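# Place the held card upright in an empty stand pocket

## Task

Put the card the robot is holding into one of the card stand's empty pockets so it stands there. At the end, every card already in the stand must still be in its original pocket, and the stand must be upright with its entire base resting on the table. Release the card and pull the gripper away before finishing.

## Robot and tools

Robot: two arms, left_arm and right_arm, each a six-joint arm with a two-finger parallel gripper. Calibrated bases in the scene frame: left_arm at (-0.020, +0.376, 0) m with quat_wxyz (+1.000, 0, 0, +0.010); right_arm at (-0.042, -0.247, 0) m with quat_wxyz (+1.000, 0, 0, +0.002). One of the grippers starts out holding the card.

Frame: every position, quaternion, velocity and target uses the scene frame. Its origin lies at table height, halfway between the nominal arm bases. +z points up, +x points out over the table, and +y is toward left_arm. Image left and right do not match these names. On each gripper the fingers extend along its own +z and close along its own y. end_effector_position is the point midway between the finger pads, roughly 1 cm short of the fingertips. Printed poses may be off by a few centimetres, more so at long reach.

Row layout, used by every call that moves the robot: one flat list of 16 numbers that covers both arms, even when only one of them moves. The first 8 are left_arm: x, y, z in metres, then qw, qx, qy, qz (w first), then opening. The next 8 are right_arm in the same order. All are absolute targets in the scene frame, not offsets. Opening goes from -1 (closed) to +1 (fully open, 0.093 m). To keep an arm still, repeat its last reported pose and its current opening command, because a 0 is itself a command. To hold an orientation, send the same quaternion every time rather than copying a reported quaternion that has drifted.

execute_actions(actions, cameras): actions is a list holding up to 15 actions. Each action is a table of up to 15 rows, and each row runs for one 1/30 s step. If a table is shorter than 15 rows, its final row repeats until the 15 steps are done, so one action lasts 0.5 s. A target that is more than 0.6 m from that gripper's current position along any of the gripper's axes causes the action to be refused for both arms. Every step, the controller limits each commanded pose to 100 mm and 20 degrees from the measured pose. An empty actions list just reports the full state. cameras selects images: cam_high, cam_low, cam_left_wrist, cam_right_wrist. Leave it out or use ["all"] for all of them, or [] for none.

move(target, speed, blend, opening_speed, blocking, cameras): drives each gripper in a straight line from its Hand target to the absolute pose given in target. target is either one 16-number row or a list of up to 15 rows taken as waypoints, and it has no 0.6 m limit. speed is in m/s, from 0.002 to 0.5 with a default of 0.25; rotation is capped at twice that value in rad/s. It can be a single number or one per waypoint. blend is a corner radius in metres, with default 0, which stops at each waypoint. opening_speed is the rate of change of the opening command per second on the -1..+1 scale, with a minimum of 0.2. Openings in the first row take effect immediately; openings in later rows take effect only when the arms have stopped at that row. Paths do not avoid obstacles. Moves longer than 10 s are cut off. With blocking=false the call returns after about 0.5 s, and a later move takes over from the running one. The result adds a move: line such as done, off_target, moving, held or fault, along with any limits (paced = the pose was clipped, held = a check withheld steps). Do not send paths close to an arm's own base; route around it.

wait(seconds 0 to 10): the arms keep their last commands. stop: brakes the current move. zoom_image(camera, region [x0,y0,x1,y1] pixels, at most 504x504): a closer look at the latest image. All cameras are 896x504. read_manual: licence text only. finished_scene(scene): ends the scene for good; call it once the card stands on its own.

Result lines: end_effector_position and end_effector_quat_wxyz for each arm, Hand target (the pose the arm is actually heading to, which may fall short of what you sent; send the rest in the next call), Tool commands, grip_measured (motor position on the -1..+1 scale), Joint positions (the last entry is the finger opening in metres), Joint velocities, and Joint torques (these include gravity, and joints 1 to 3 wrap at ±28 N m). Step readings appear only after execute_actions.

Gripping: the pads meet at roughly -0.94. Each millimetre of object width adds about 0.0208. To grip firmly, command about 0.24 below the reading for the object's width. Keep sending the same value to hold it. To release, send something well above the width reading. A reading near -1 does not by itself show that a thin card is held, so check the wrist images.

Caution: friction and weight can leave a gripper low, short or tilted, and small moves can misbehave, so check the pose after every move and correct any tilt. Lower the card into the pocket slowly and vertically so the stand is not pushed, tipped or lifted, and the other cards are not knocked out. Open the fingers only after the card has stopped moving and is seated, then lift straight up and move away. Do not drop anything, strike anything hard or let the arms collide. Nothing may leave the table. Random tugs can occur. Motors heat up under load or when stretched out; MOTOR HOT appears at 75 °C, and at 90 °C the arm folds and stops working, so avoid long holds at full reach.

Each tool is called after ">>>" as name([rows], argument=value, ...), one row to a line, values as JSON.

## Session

>>> execute_actions(actions=[])

>>> zoom_image(camera="cam_low", region=[430, 170, 570, 310])

Scene clock: 0.00 s.
left_arm: end_effector_position=(+0.3831, +0.5105, +0.2031) grip_measured=-0.987 end_effector_quat_wxyz=(+0.194, +0.312, +0.831, +0.418) | right_arm: end_effector_position=(+0.2777, -0.3417, +0.4538) grip_measured=+1.000 end_effector_quat_wxyz=(+0.760, +0.092, +0.602, -0.226)
Joint positions: left_arm=[0.102 1.499 1.15 -0.377 -0.521 1.08 0] | right_arm=[-0.147 0.919 0.948 0.243 0.288 -0.215 0.093]
Joint velocities: within noise
Joint torques (N m): no reading
Heat: left arm: 32 °C; right arm: 38 °C.
Hand target: left_arm +0.3821, +0.5102, +0.2036; +0.191, +0.314, +0.831, +0.417 | right_arm +0.2758, -0.3414, +0.4589; +0.764, +0.093, +0.597, -0.226
Tool commands: left_gripper/opening=-1.0 right_gripper/opening=+1.0

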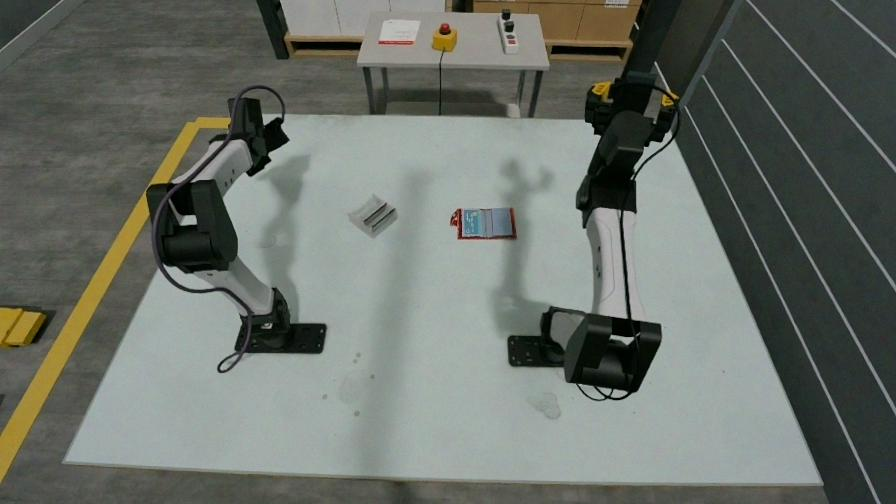

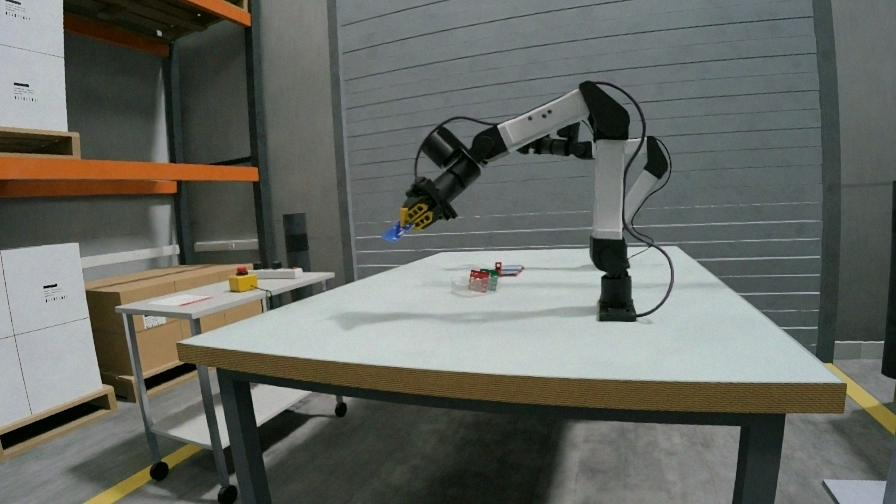

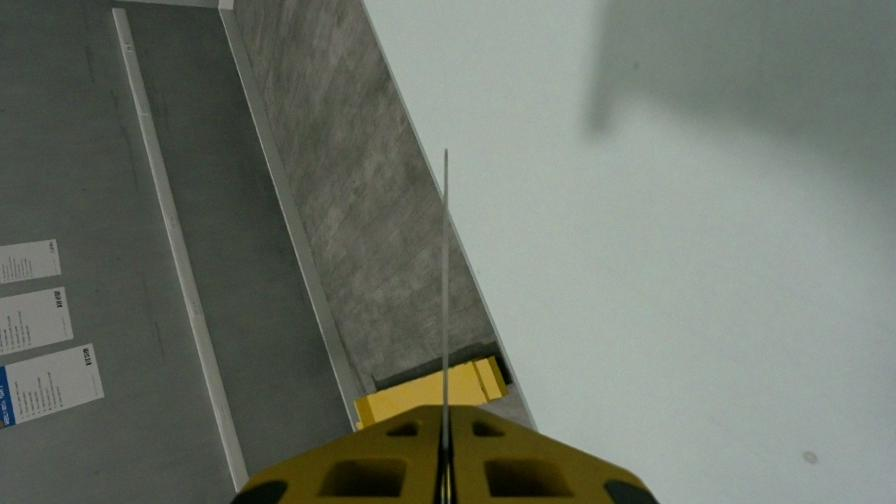

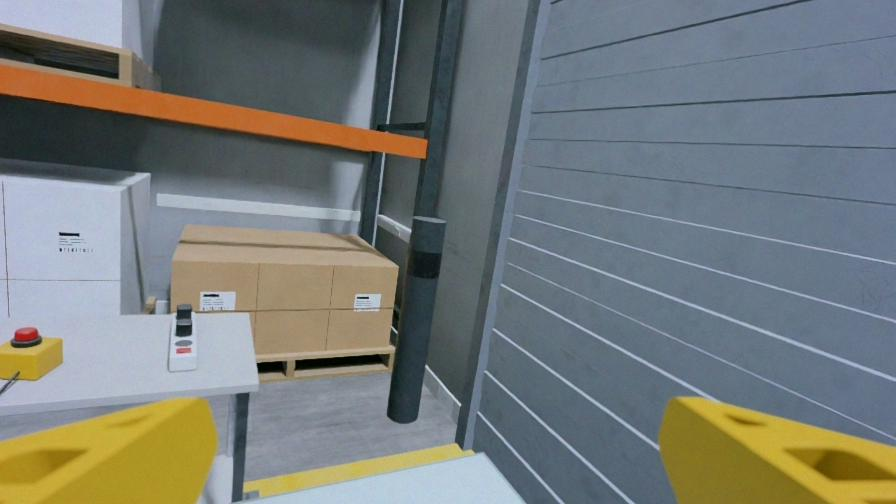

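Scaled by 3.600 from the camera's 896x504 image, which has a finer 1280x720 frame.

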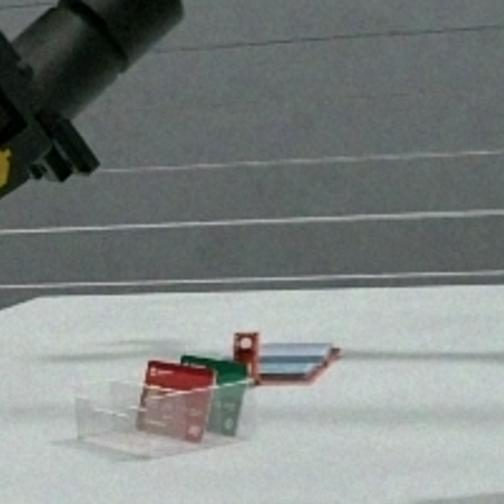

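>>> zoom_image(camera="cam_high", region=[330, 180, 420, 250])

>>> zoom_image(camera="cam_low", region=[370, 170, 470, 270])

>>> zoom_image(camera="cam_low", region=[440, 250, 530, 310])

Scaled by 5.600 from the camera's 896x504 image, which has a finer 1280x720 frame.

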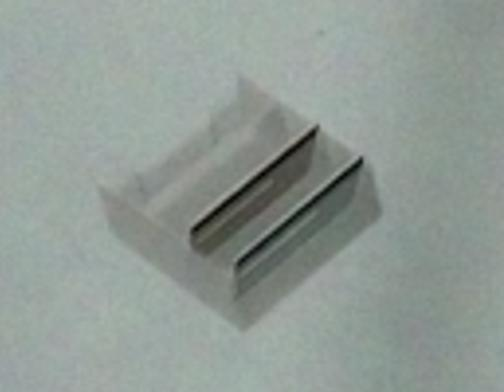

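Scaled by 5.040 from the camera's 896x504 image, which has a finer 1280x720 frame.

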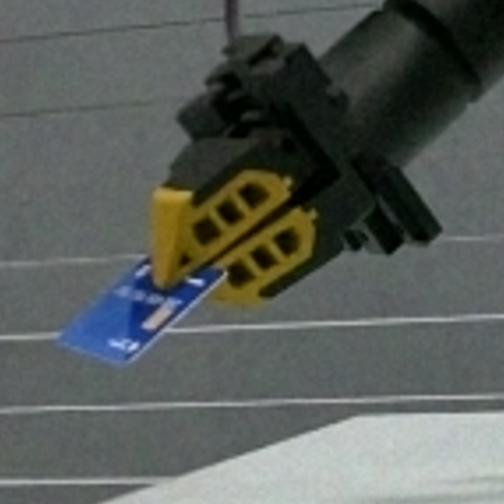

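Scaled by 5.600 from the camera's 896x504 image, which has a finer 1280x720 frame.

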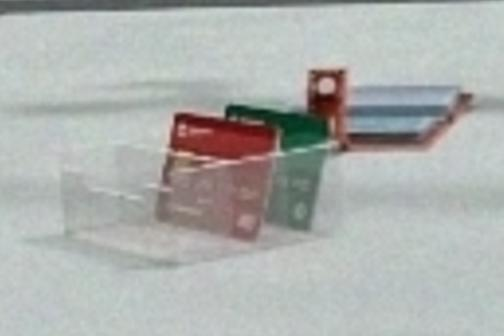

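>>> move(target=[0.33,0.10,0.20,0.707,0.707,0,0,-1,0.28,-0.01,0.31,0.22,0,0.975,0,1], cameras=["cam_high","cam_right_wrist","cam_left_wrist"])

Scene clock: 33.93 s.
left_arm: end_effector_position=(+0.3278, +0.1025, +0.2033) grip_measured=-0.987 end_effector_quat_wxyz=(+0.707, +0.707, +0.008, +0.001) | right_arm: end_effector_position=(+0.2809, -0.0132, +0.3082) grip_measured=+1.000 end_effector_quat_wxyz=(+0.263, -0.008, +0.964, +0.026)
Joint positions: left_arm=[-0.317 1.858 0.915 0.943 1.26 1.562 0] | right_arm=[0.755 1.861 2.274 -1.544 0.316 0.671 0.093]
Joint velocities: left_arm=[within noise] | right_arm=[0.012 0.012 -0.007 0.154 0.022 0.051 0]
Joint torques (N m): left_arm=[0.09 -5.34 7.83 1.85 0.21 0.11] | right_arm=[0.21 -6.89 7.17 1.28 0.2 -0.01]
Hand target: left_arm +0.3299, +0.1001, +0.1999; +0.707, +0.707, +0.000, +0.000 | right_arm +0.2799, -0.0102, +0.3095; +0.261, -0.007, +0.965, +0.030
Off the commanded pose: left_arm 0.005 m, 1 deg | right_arm 0.004 m, 6 deg.
joint sent to its limit (right arm) — joint 4 (wrist pitch), lower limit. The joint targets are off in orientation, not in position.
move: off_target (right_arm)
Images, in order: cam_high, cam_left_wrist, cam_right_wrist.

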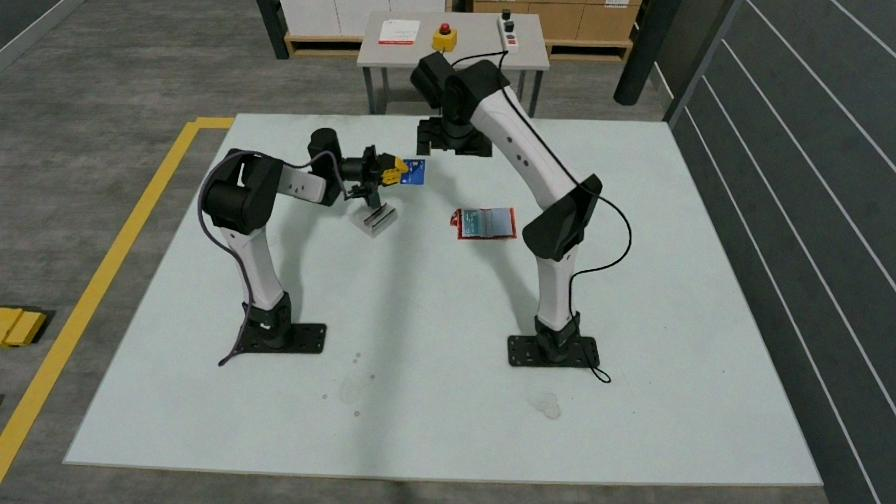

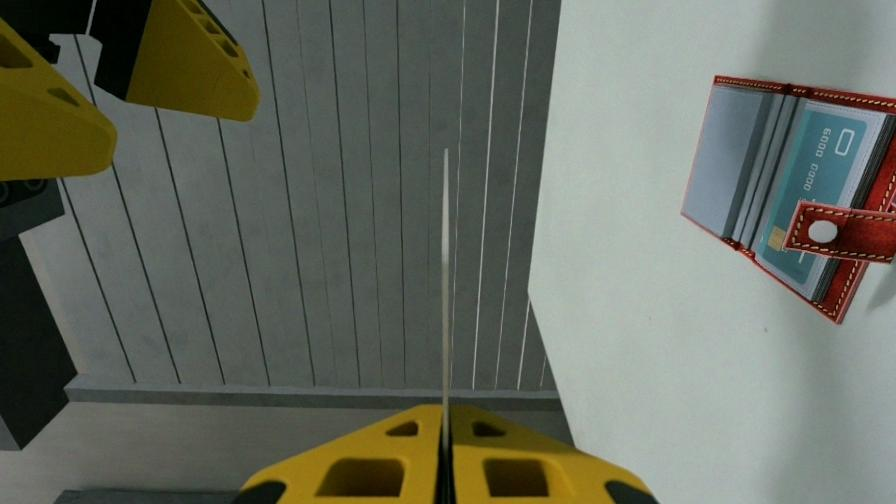

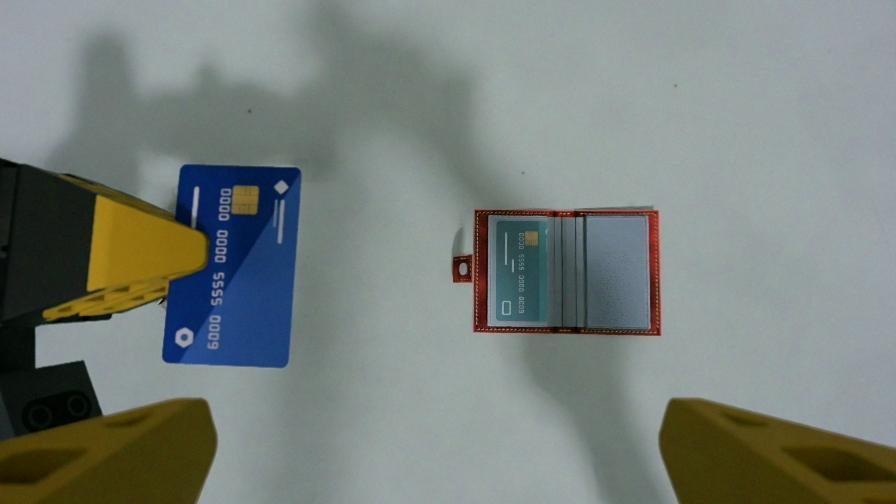

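>>> move(target=[0.318,0.225,0.15,0,0.3827,0.9239,0,-1,0.27,-0.22,0.28,0.22,0,0.975,0,0], speed=0.2, cameras=["cam_high","cam_low","cam_left_wrist"])

>>> zoom_image(camera="cam_low", region=[430, 200, 550, 310])

Scene clock: 58.07 s.
left_arm: end_effector_position=(+0.3164, +0.2218, +0.1548) grip_measured=-0.987 end_effector_quat_wxyz=(+0.014, +0.392, +0.920, -0.005) | right_arm: end_effector_position=(+0.2710, -0.2199, +0.2759) grip_measured=+0.002 end_effector_quat_wxyz=(+0.207, +0.002, +0.978, -0.005)
Joint positions: left_arm=[-0.446 1.935 1.841 -1.45 0.01 0.379 0] | right_arm=[0.115 1.478 1.74 -1.419 0.058 0.112 0.045]
Joint torques (N m): left_arm=[0.75 -6.05 7.95 0.45 0.04 -0.08] | right_arm=[-0.58 -6.94 4.52 1.64 -0.03 -0.2]
Hand target: left_arm +0.3179, +0.2250, +0.1500; +0.000, +0.383, +0.924, +0.000 | right_arm +0.2699, -0.2200, +0.2800; +0.220, +0.000, +0.976, +0.000
Off the commanded pose: left_arm 0.006 m, 2 deg | right_arm 0.004 m, 2 deg.
move: done
Images, in order: cam_high, cam_low, cam_left_wrist.

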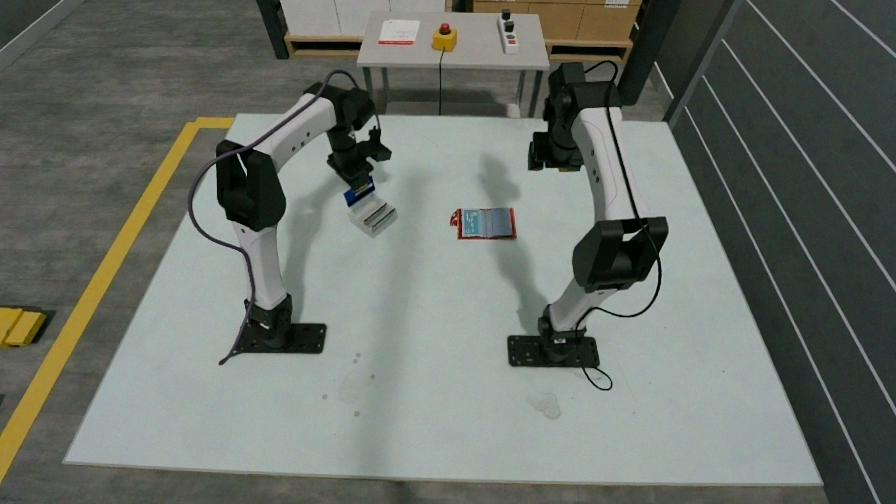

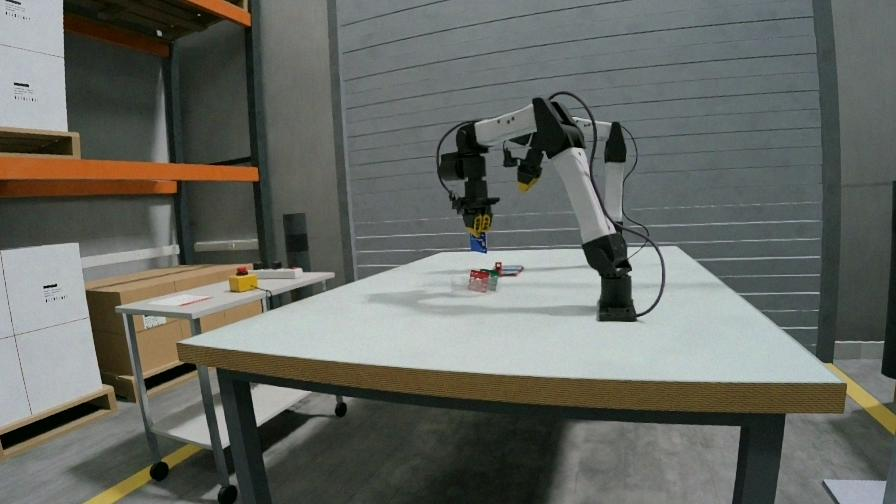

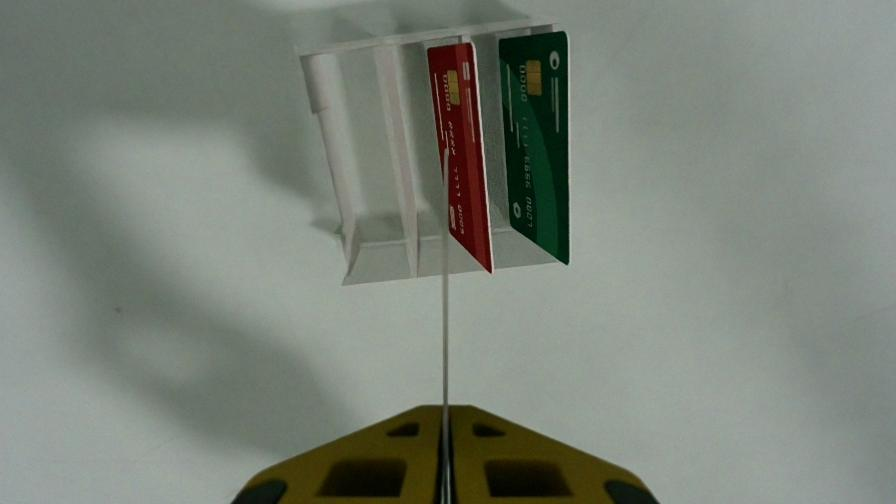

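Scaled by 4.200 from the camera's 896x504 image, which has a finer 1280x720 frame.

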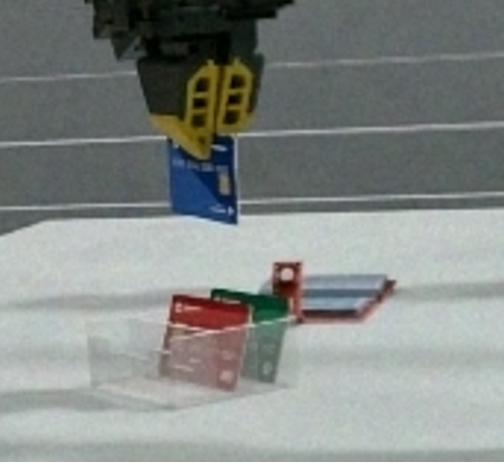

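>>> move(target=[0.3535,0.231,0.145,0,0.3338,0.9426,0,-1,0.27,-0.22,0.28,0.22,0,0.975,0,0], speed=0.1, cameras=["cam_low","cam_left_wrist"])

>>> zoom_image(camera="cam_left_wrist", region=[330, 80, 700, 420])

>>> zoom_image(camera="cam_low", region=[430, 200, 550, 310])

Scene clock: 78.80 s.
left_arm: end_effector_position=(+0.3526, +0.2285, +0.1514) grip_measured=-0.987 end_effector_quat_wxyz=(+0.015, +0.342, +0.940, -0.005) | right_arm: end_effector_position=(+0.2713, -0.2198, +0.2761) grip_measured=+0.002 end_effector_quat_wxyz=(+0.208, +0.002, +0.978, -0.004)
Joint positions: left_arm=[-0.394 2.068 2.02 -1.493 0.009 0.324 0] | right_arm=[0.115 1.478 1.74 -1.418 0.058 0.111 0.045]
Joint torques (N m): left_arm=[0.57 -6.9 7.98 0.38 0.05 -0.06] | right_arm=[-0.58 -6.94 4.52 1.63 -0.04 -0.19]
Heat: left arm: 37 °C; right arm: 43 °C.
Hand target: left_arm +0.3534, +0.2311, +0.1451; +0.001, +0.334, +0.943, +0.000 | right_arm +0.2700, -0.2200, +0.2800; +0.220, +0.000, +0.976, +0.000
Off the commanded pose: left_arm 0.007 m, 2 deg | right_arm 0.004 m, 2 deg.
move: done
Images, in order: cam_low, cam_left_wrist.

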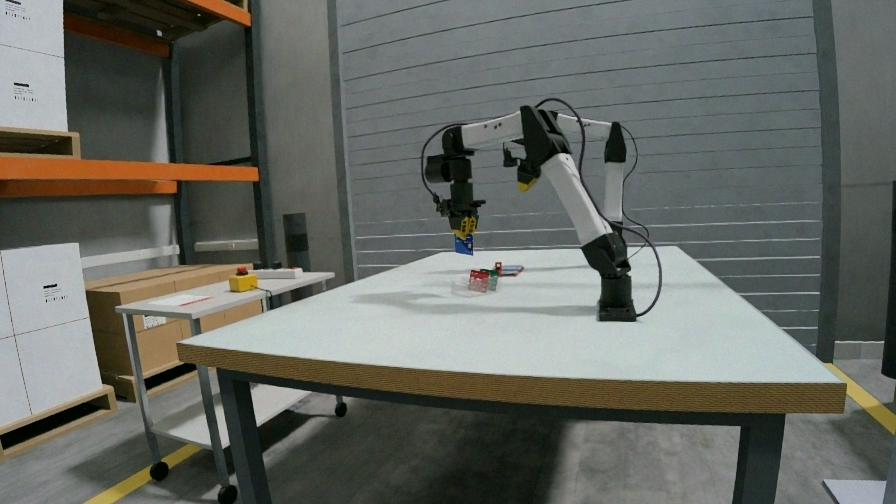

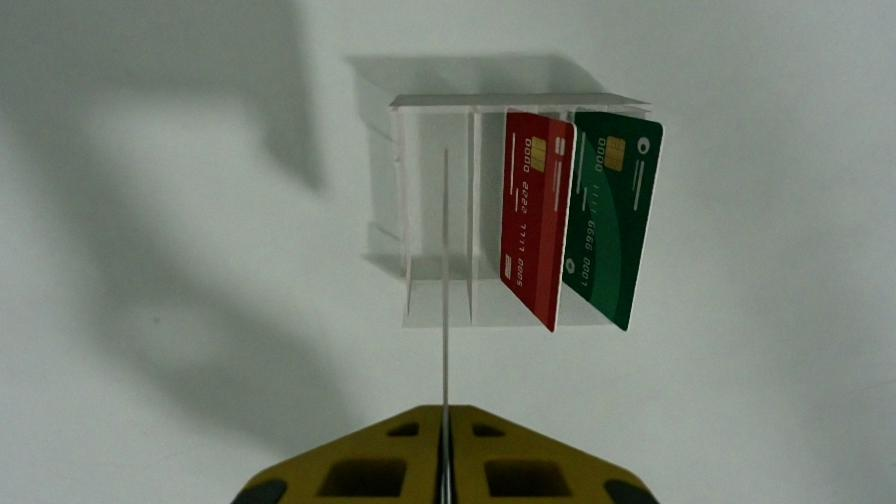

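Scaled by 1.362 from the camera's 896x504 image, which has a finer 1280x720 frame.

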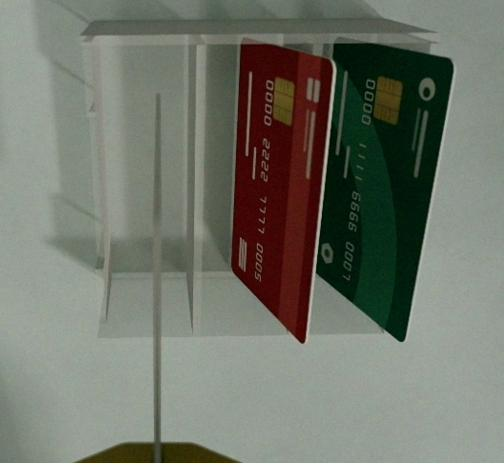

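Scaled by 4.200 from the camera's 896x504 image, which has a finer 1280x720 frame.

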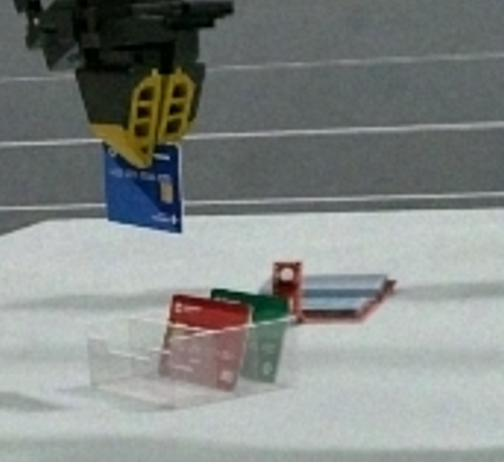

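>>> move([
  [0.3580,0.2323,0.14,0,0.3338,0.9426,0,-1,0.27,-0.22,0.28,0.22,0,0.975,0,0],
  [0.3578,0.2318,0.108,0,0.3338,0.9426,0,-1,0.27,-0.22,0.28,0.22,0,0.975,0,0],
], speed=0.05, blend=0.004, cameras=["cam_low","cam_left_wrist"])

>>> zoom_image(camera="cam_left_wrist", region=[330, 80, 700, 420])

>>> zoom_image(camera="cam_low", region=[430, 200, 550, 310])

Scene clock: 96.40 s.
left_arm: end_effector_position=(+0.3560, +0.2288, +0.1170) grip_measured=-0.987 end_effector_quat_wxyz=(+0.008, +0.340, +0.940, -0.005) | right_arm: end_effector_position=(+0.2715, -0.2197, +0.2762) grip_measured=+0.002 end_effector_quat_wxyz=(+0.208, +0.002, +0.978, -0.004)
Joint positions: left_arm=[-0.39 2.078 1.898 -1.375 0.009 0.324 0] | right_arm=[0.115 1.478 1.74 -1.417 0.057 0.111 0.045]
Joint torques (N m): left_arm=[0.72 -7.86 5.68 0.67 0.05 0] | right_arm=[-0.58 -6.94 4.53 1.62 -0.04 -0.19]
Hand target: left_arm +0.3577, +0.2318, +0.1082; +0.000, +0.334, +0.943, +0.000 | right_arm +0.2700, -0.2199, +0.2800; +0.220, +0.000, +0.976, +0.000
Off the commanded pose: left_arm 0.010 m, 1 deg | right_arm 0.004 m, 2 deg.
move: done; blend cut to 0.0035 m at target 1
Images, in order: cam_low, cam_left_wrist.

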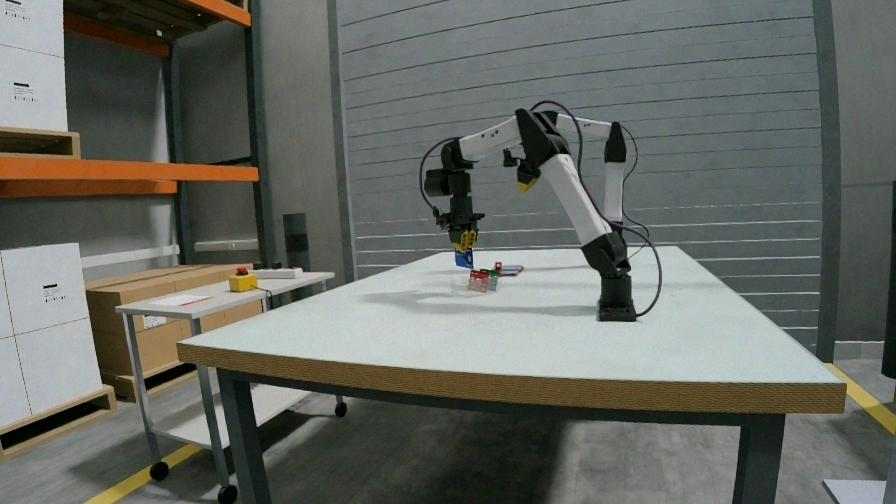

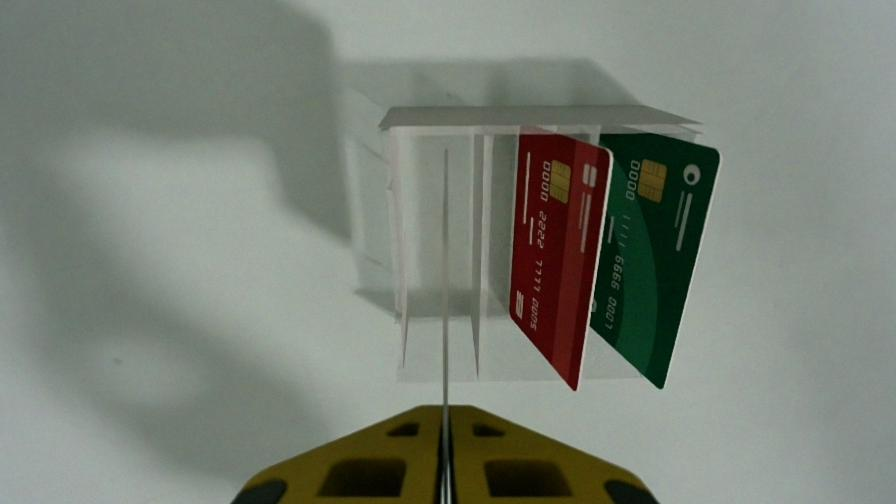

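Scaled by 1.362 from the camera's 896x504 image, which has a finer 1280x720 frame.

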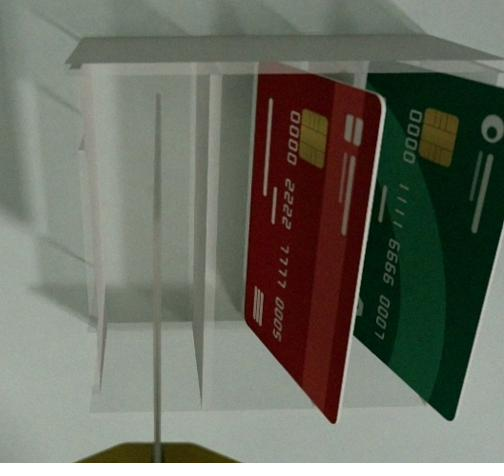

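Scaled by 4.200 from the camera's 896x504 image, which has a finer 1280x720 frame.

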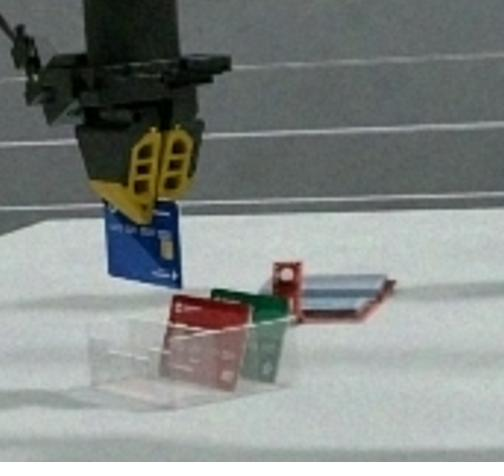

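>>> move([
  [0.3594,0.2339,0.085,0,0.3338,0.9426,0,-1,0.27,-0.22,0.28,0.22,0,0.975,0,0],
], speed=0.04, cameras=["cam_low","cam_left_wrist"])

>>> zoom_image(camera="cam_left_wrist", region=[330, 80, 700, 420])

>>> zoom_image(camera="cam_low", region=[430, 200, 550, 310])

Scene clock: 112.50 s.
left_arm: end_effector_position=(+0.3582, +0.2303, +0.0958) grip_measured=-0.987 end_effector_quat_wxyz=(+0.010, +0.338, +0.941, -0.005) | right_arm: end_effector_position=(+0.2715, -0.2197, +0.2762) grip_measured=+0.002 end_effector_quat_wxyz=(+0.208, +0.002, +0.978, -0.004)
Joint positions: left_arm=[-0.385 2.078 1.814 -1.286 0.009 0.324 0] | right_arm=[0.115 1.478 1.74 -1.417 0.057 0.111 0.045]
Joint torques (N m): left_arm=[0.81 -7.58 5.68 0.7 0.05 0.06] | right_arm=[-0.58 -6.93 4.52 1.62 -0.03 -0.19]
Hand target: left_arm +0.3592, +0.2340, +0.0853; +0.000, +0.334, +0.943, +0.000 | right_arm +0.2700, -0.2200, +0.2800; +0.220, +0.000, +0.976, +0.000
Off the commanded pose: left_arm 0.011 m, 1 deg | right_arm 0.004 m, 2 deg.
move: off_target (left_arm)
Images, in order: cam_low, cam_left_wrist.

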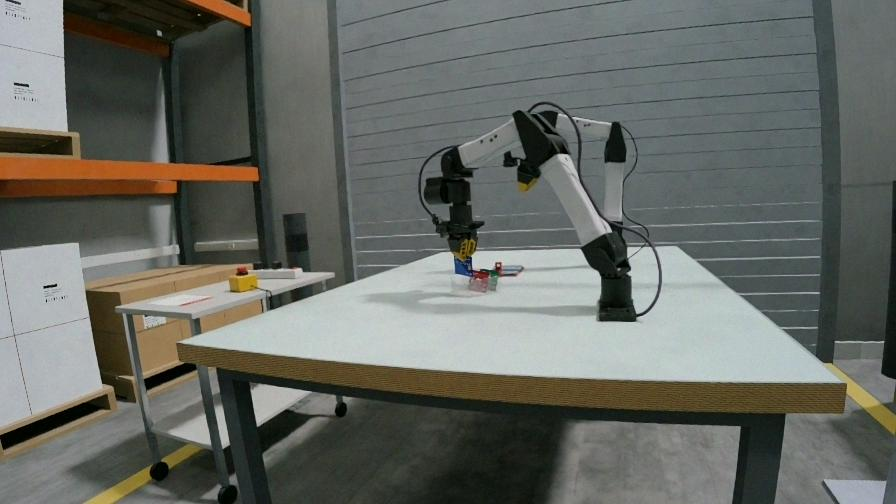

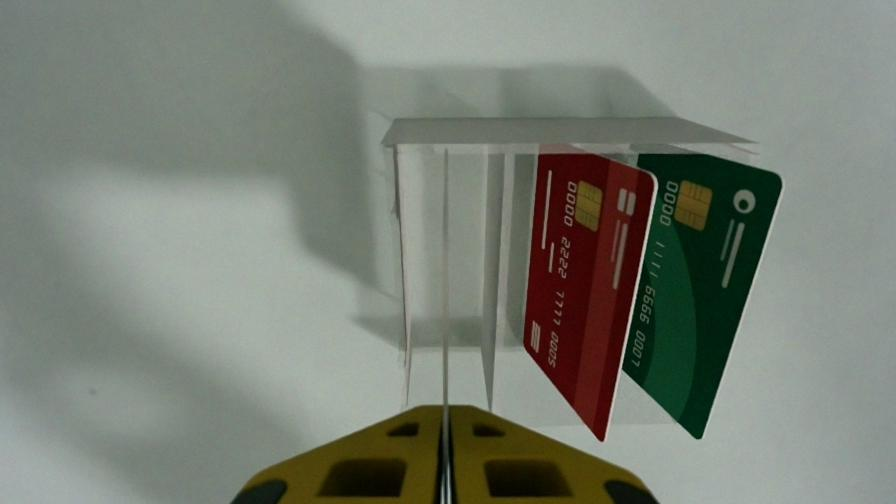

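Scaled by 1.362 from the camera's 896x504 image, which has a finer 1280x720 frame.

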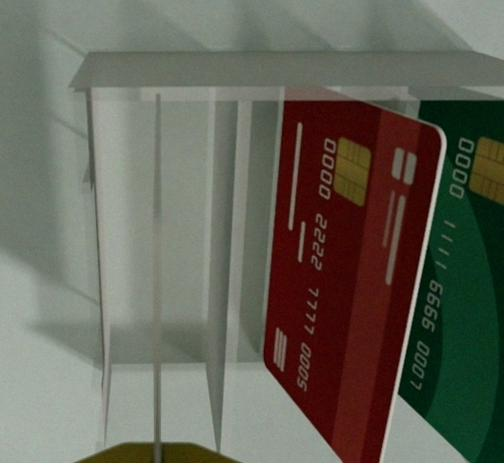

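Scaled by 4.200 from the camera's 896x504 image, which has a finer 1280x720 frame.

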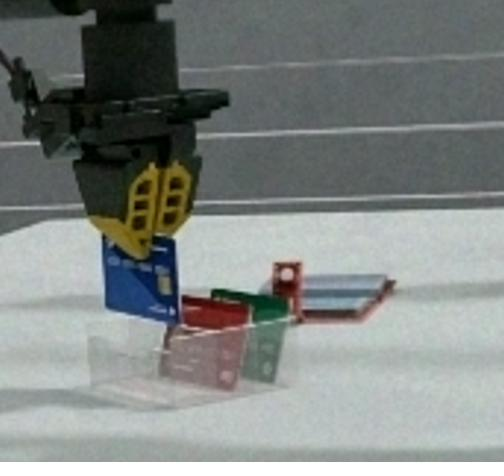

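>>> move([
  [0.3592,0.2338,0.074,0,0.3338,0.9426,0,-1,0.27,-0.22,0.28,0.22,0,0.975,0,0],
], speed=0.03, cameras=["cam_low","cam_left_wrist"])

>>> zoom_image(camera="cam_left_wrist", region=[330, 80, 700, 420])

>>> zoom_image(camera="cam_low", region=[430, 200, 550, 310])

Scene clock: 122.43 s.
left_arm: end_effector_position=(+0.3582, +0.2303, +0.0883) grip_measured=-0.987 end_effector_quat_wxyz=(+0.011, +0.338, +0.941, -0.005) | right_arm: end_effector_position=(+0.2716, -0.2197, +0.2762) grip_measured=+0.002 end_effector_quat_wxyz=(+0.208, +0.002, +0.978, -0.004)
Joint positions: left_arm=[-0.385 2.078 1.784 -1.255 0.009 0.324 0] | right_arm=[0.115 1.478 1.74 -1.416 0.057 0.111 0.045]
Joint torques (N m): left_arm=[0.68 -7.39 4.74 0.76 0.05 0.05] | right_arm=[-0.58 -6.94 4.52 1.62 -0.03 -0.19]
Hand target: left_arm +0.3588, +0.2339, +0.0743; +0.000, +0.334, +0.943, +0.000 | right_arm +0.2700, -0.2199, +0.2800; +0.220, +0.000, +0.976, +0.000
Off the commanded pose: left_arm 0.015 m, 1 deg | right_arm 0.004 m, 1 deg.
move: off_target (left_arm)
Images, in order: cam_low, cam_left_wrist.

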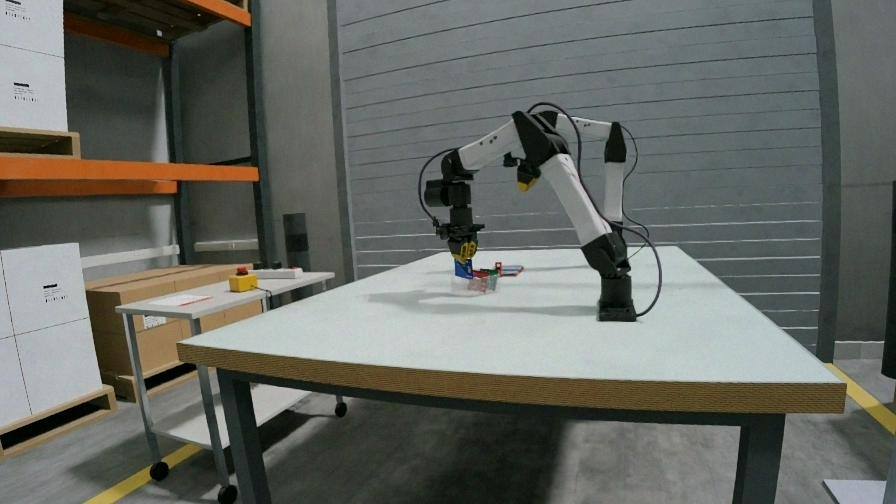

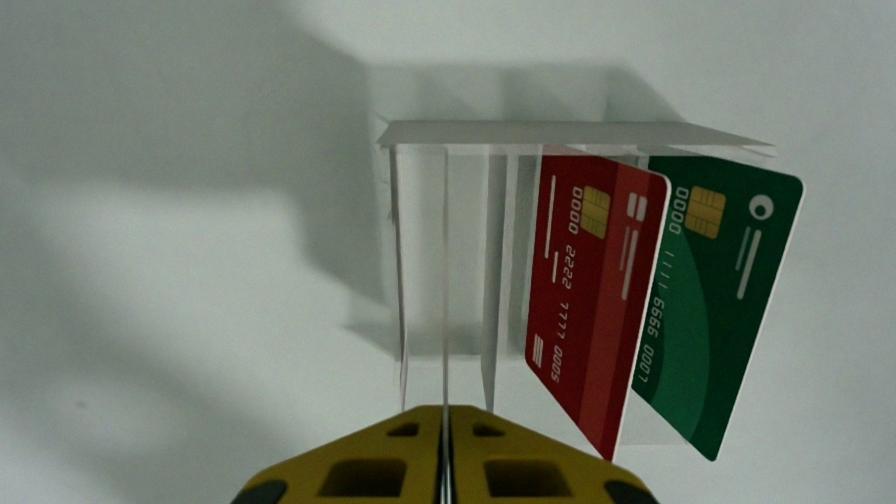

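Scaled by 1.362 from the camera's 896x504 image, which has a finer 1280x720 frame.

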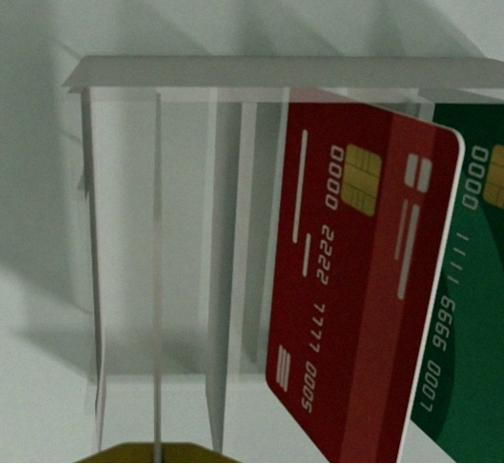

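Scaled by 4.200 from the camera's 896x504 image, which has a finer 1280x720 frame.

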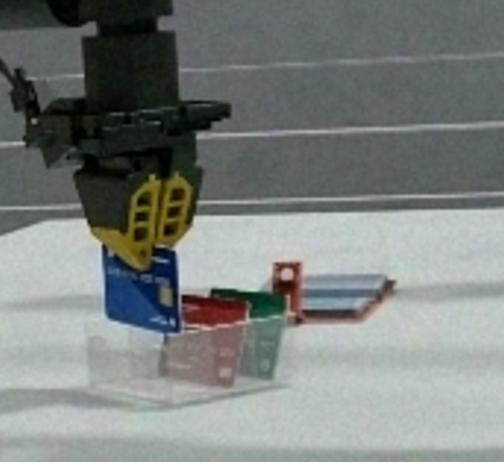

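>>> move([
  [0.3592,0.2338,0.105,0,0.3338,0.9426,0,-1,0.27,-0.22,0.28,0.22,0,0.975,0,0],
], speed=0.04, cameras=["cam_low","cam_left_wrist"])

>>> zoom_image(camera="cam_left_wrist", region=[330, 80, 700, 420])

>>> zoom_image(camera="cam_low", region=[430, 220, 520, 310])

Scene clock: 130.73 s.
left_arm: end_effector_position=(+0.3585, +0.2303, +0.1084) grip_measured=-0.987 end_effector_quat_wxyz=(+0.011, +0.338, +0.941, -0.005) | right_arm: end_effector_position=(+0.2716, -0.2197, +0.2762) grip_measured=+0.002 end_effector_quat_wxyz=(+0.208, +0.002, +0.978, -0.004)
Joint positions: left_arm=[-0.385 2.078 1.864 -1.335 0.009 0.324 0] | right_arm=[0.115 1.478 1.74 -1.416 0.057 0.111 0.045]
Joint torques (N m): left_arm=[0.79 -7.72 8.05 0.39 0.05 0.05] | right_arm=[-0.58 -6.94 4.52 1.62 -0.03 -0.19]
Hand target: left_arm +0.3591, +0.2339, +0.1050; +0.000, +0.334, +0.943, +0.000 | right_arm +0.2700, -0.2200, +0.2800; +0.220, +0.000, +0.976, +0.000
Off the commanded pose: left_arm 0.005 m, 1 deg | right_arm 0.004 m, 1 deg.
move: done
Images, in order: cam_low, cam_left_wrist.

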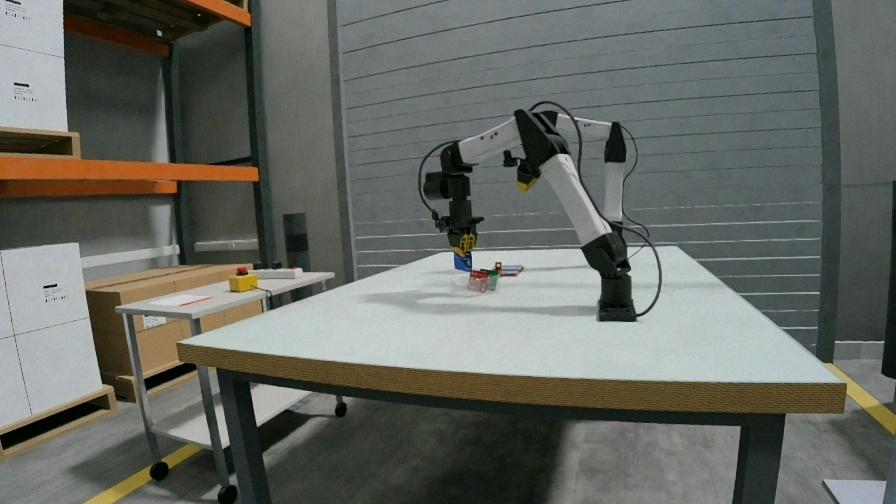

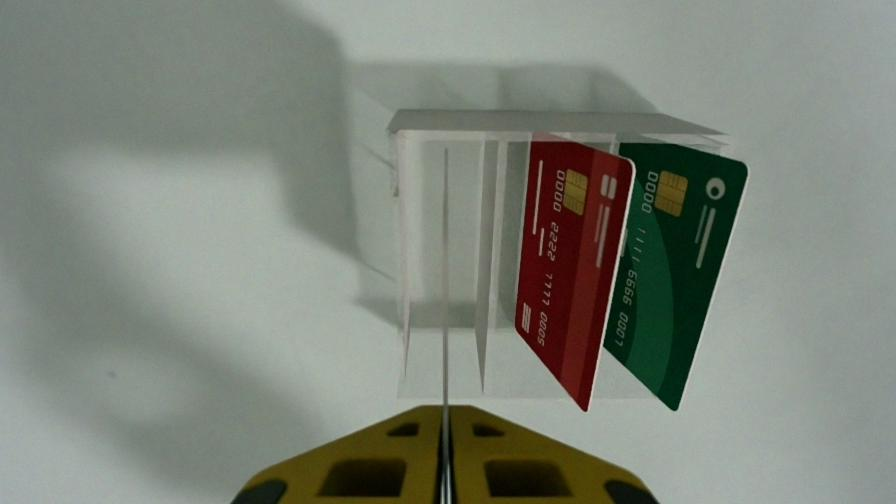

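Scaled by 1.362 from the camera's 896x504 image, which has a finer 1280x720 frame.

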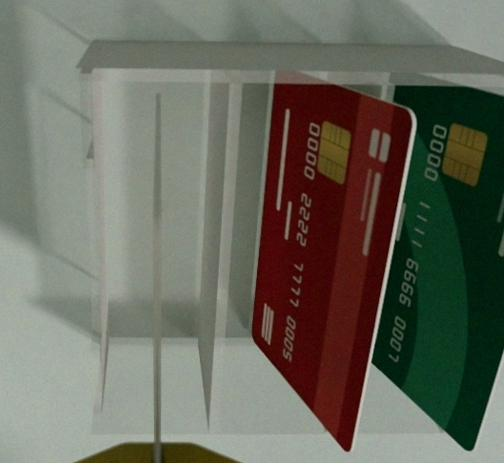

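Scaled by 5.600 from the camera's 896x504 image, which has a finer 1280x720 frame.

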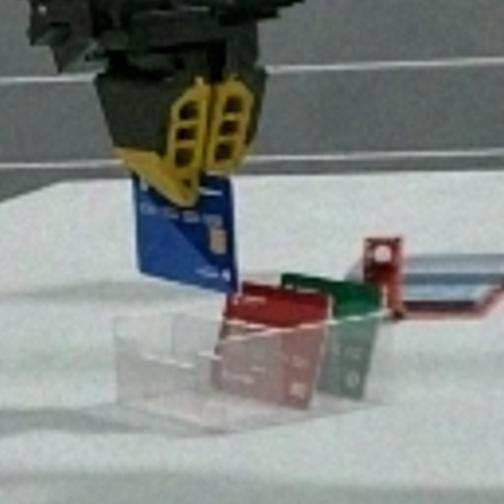

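>>> move([
  [0.3572,0.2370,0.105,0,0.3338,0.9426,0,-1,0.27,-0.22,0.28,0.22,0,0.975,0,0],
], speed=0.04, cameras=["cam_left_wrist"])

>>> zoom_image(camera="cam_left_wrist", region=[330, 80, 700, 420])

Scene clock: 154.60 s.
left_arm: end_effector_position=(+0.3591, +0.2324, +0.1084) grip_measured=-0.987 end_effector_quat_wxyz=(+0.010, +0.335, +0.942, -0.005) | right_arm: end_effector_position=(+0.2716, -0.2197, +0.2762) grip_measured=+0.002 end_effector_quat_wxyz=(+0.208, +0.002, +0.978, -0.004)
Joint positions: left_arm=[-0.38 2.078 1.864 -1.336 0.009 0.324 0] | right_arm=[0.115 1.478 1.74 -1.416 0.057 0.111 0.045]
Joint torques (N m): left_arm=[0.8 -8.68 6.31 0.44 0.05 0.1] | right_arm=[-0.58 -6.94 4.53 1.62 -0.03 -0.19]
Hand target: left_arm +0.3571, +0.2371, +0.1051; +0.000, +0.334, +0.943, +0.000 | right_arm +0.2700, -0.2200, +0.2800; +0.220, +0.000, +0.976, +0.000
Off the commanded pose: left_arm 0.006 m, 1 deg | right_arm 0.004 m, 1 deg.
move: done
Images, in order: cam_left_wrist.

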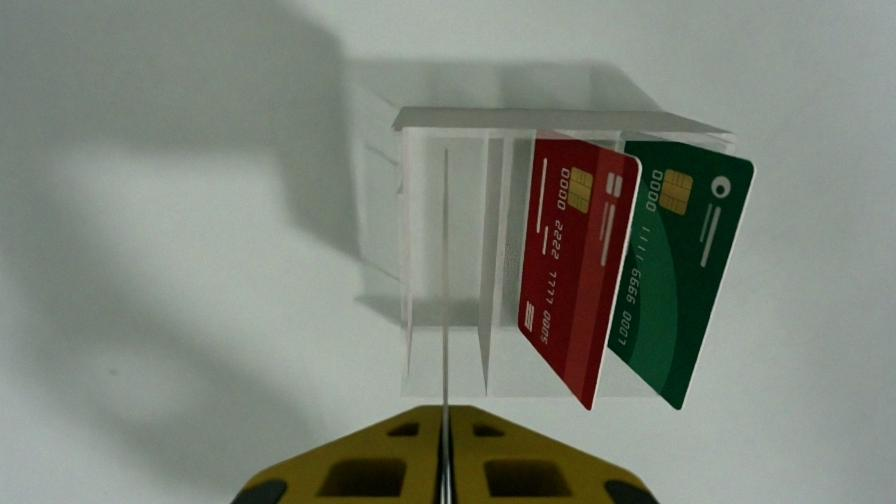

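Scaled by 1.362 from the camera's 896x504 image, which has a finer 1280x720 frame.

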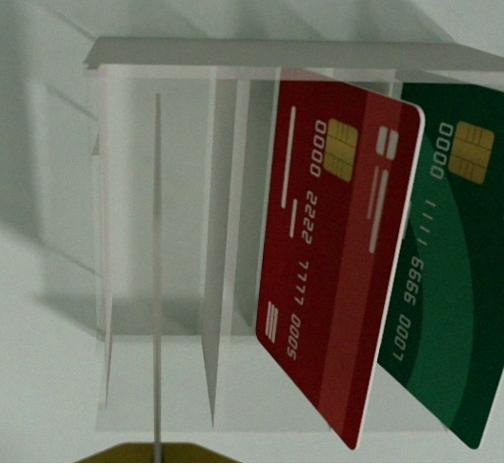

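>>> move([
  [0.3535,0.2385,0.105,0,0.3338,0.9426,0,-1,0.27,-0.22,0.28,0.22,0,0.975,0,0],
], speed=0.04, cameras=["cam_left_wrist"])

>>> zoom_image(camera="cam_left_wrist", region=[330, 80, 700, 420])

Scene clock: 162.13 s.
left_arm: end_effector_position=(+0.3550, +0.2339, +0.1037) grip_measured=-0.987 end_effector_quat_wxyz=(+0.001, +0.335, +0.942, -0.004) | right_arm: end_effector_position=(+0.2716, -0.2197, +0.2762) grip_measured=+0.002 end_effector_quat_wxyz=(+0.208, +0.002, +0.978, -0.004)
Joint positions: left_arm=[-0.38 2.078 1.846 -1.336 0.009 0.324 0] | right_arm=[0.115 1.478 1.74 -1.416 0.057 0.111 0.045]
Joint torques (N m): left_arm=[0.83 -9.98 5.57 0.49 0.05 0.11] | right_arm=[-0.58 -6.95 4.52 1.62 -0.03 -0.19]
Hand target: left_arm +0.3535, +0.2385, +0.1050; +0.000, +0.334, +0.943, +0.000 | right_arm +0.2700, -0.2200, +0.2800; +0.220, +0.000, +0.976, +0.000
Off the commanded pose: left_arm 0.005 m, 1 deg | right_arm 0.004 m, 1 deg.
move: done
Images, in order: cam_left_wrist.

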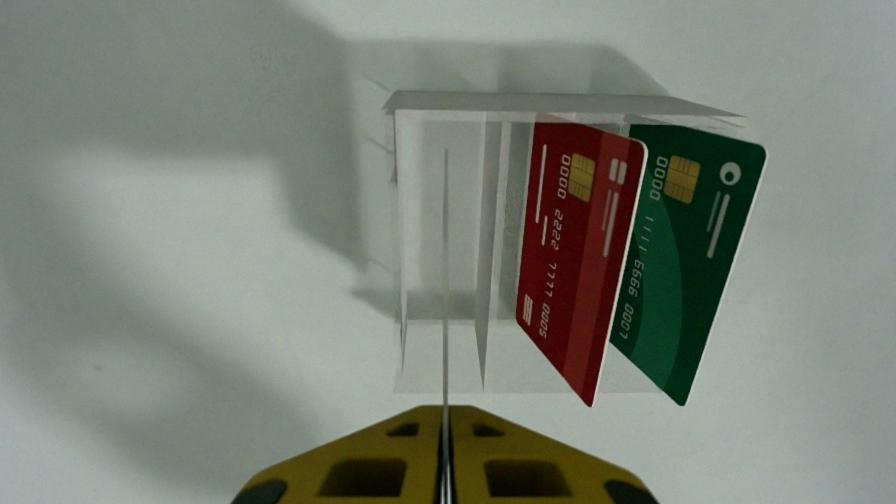

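Scaled by 1.362 from the camera's 896x504 image, which has a finer 1280x720 frame.

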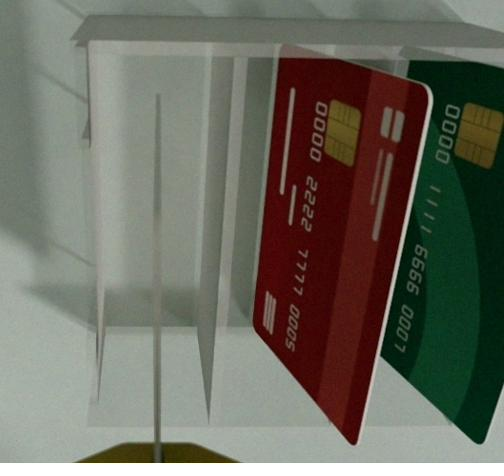

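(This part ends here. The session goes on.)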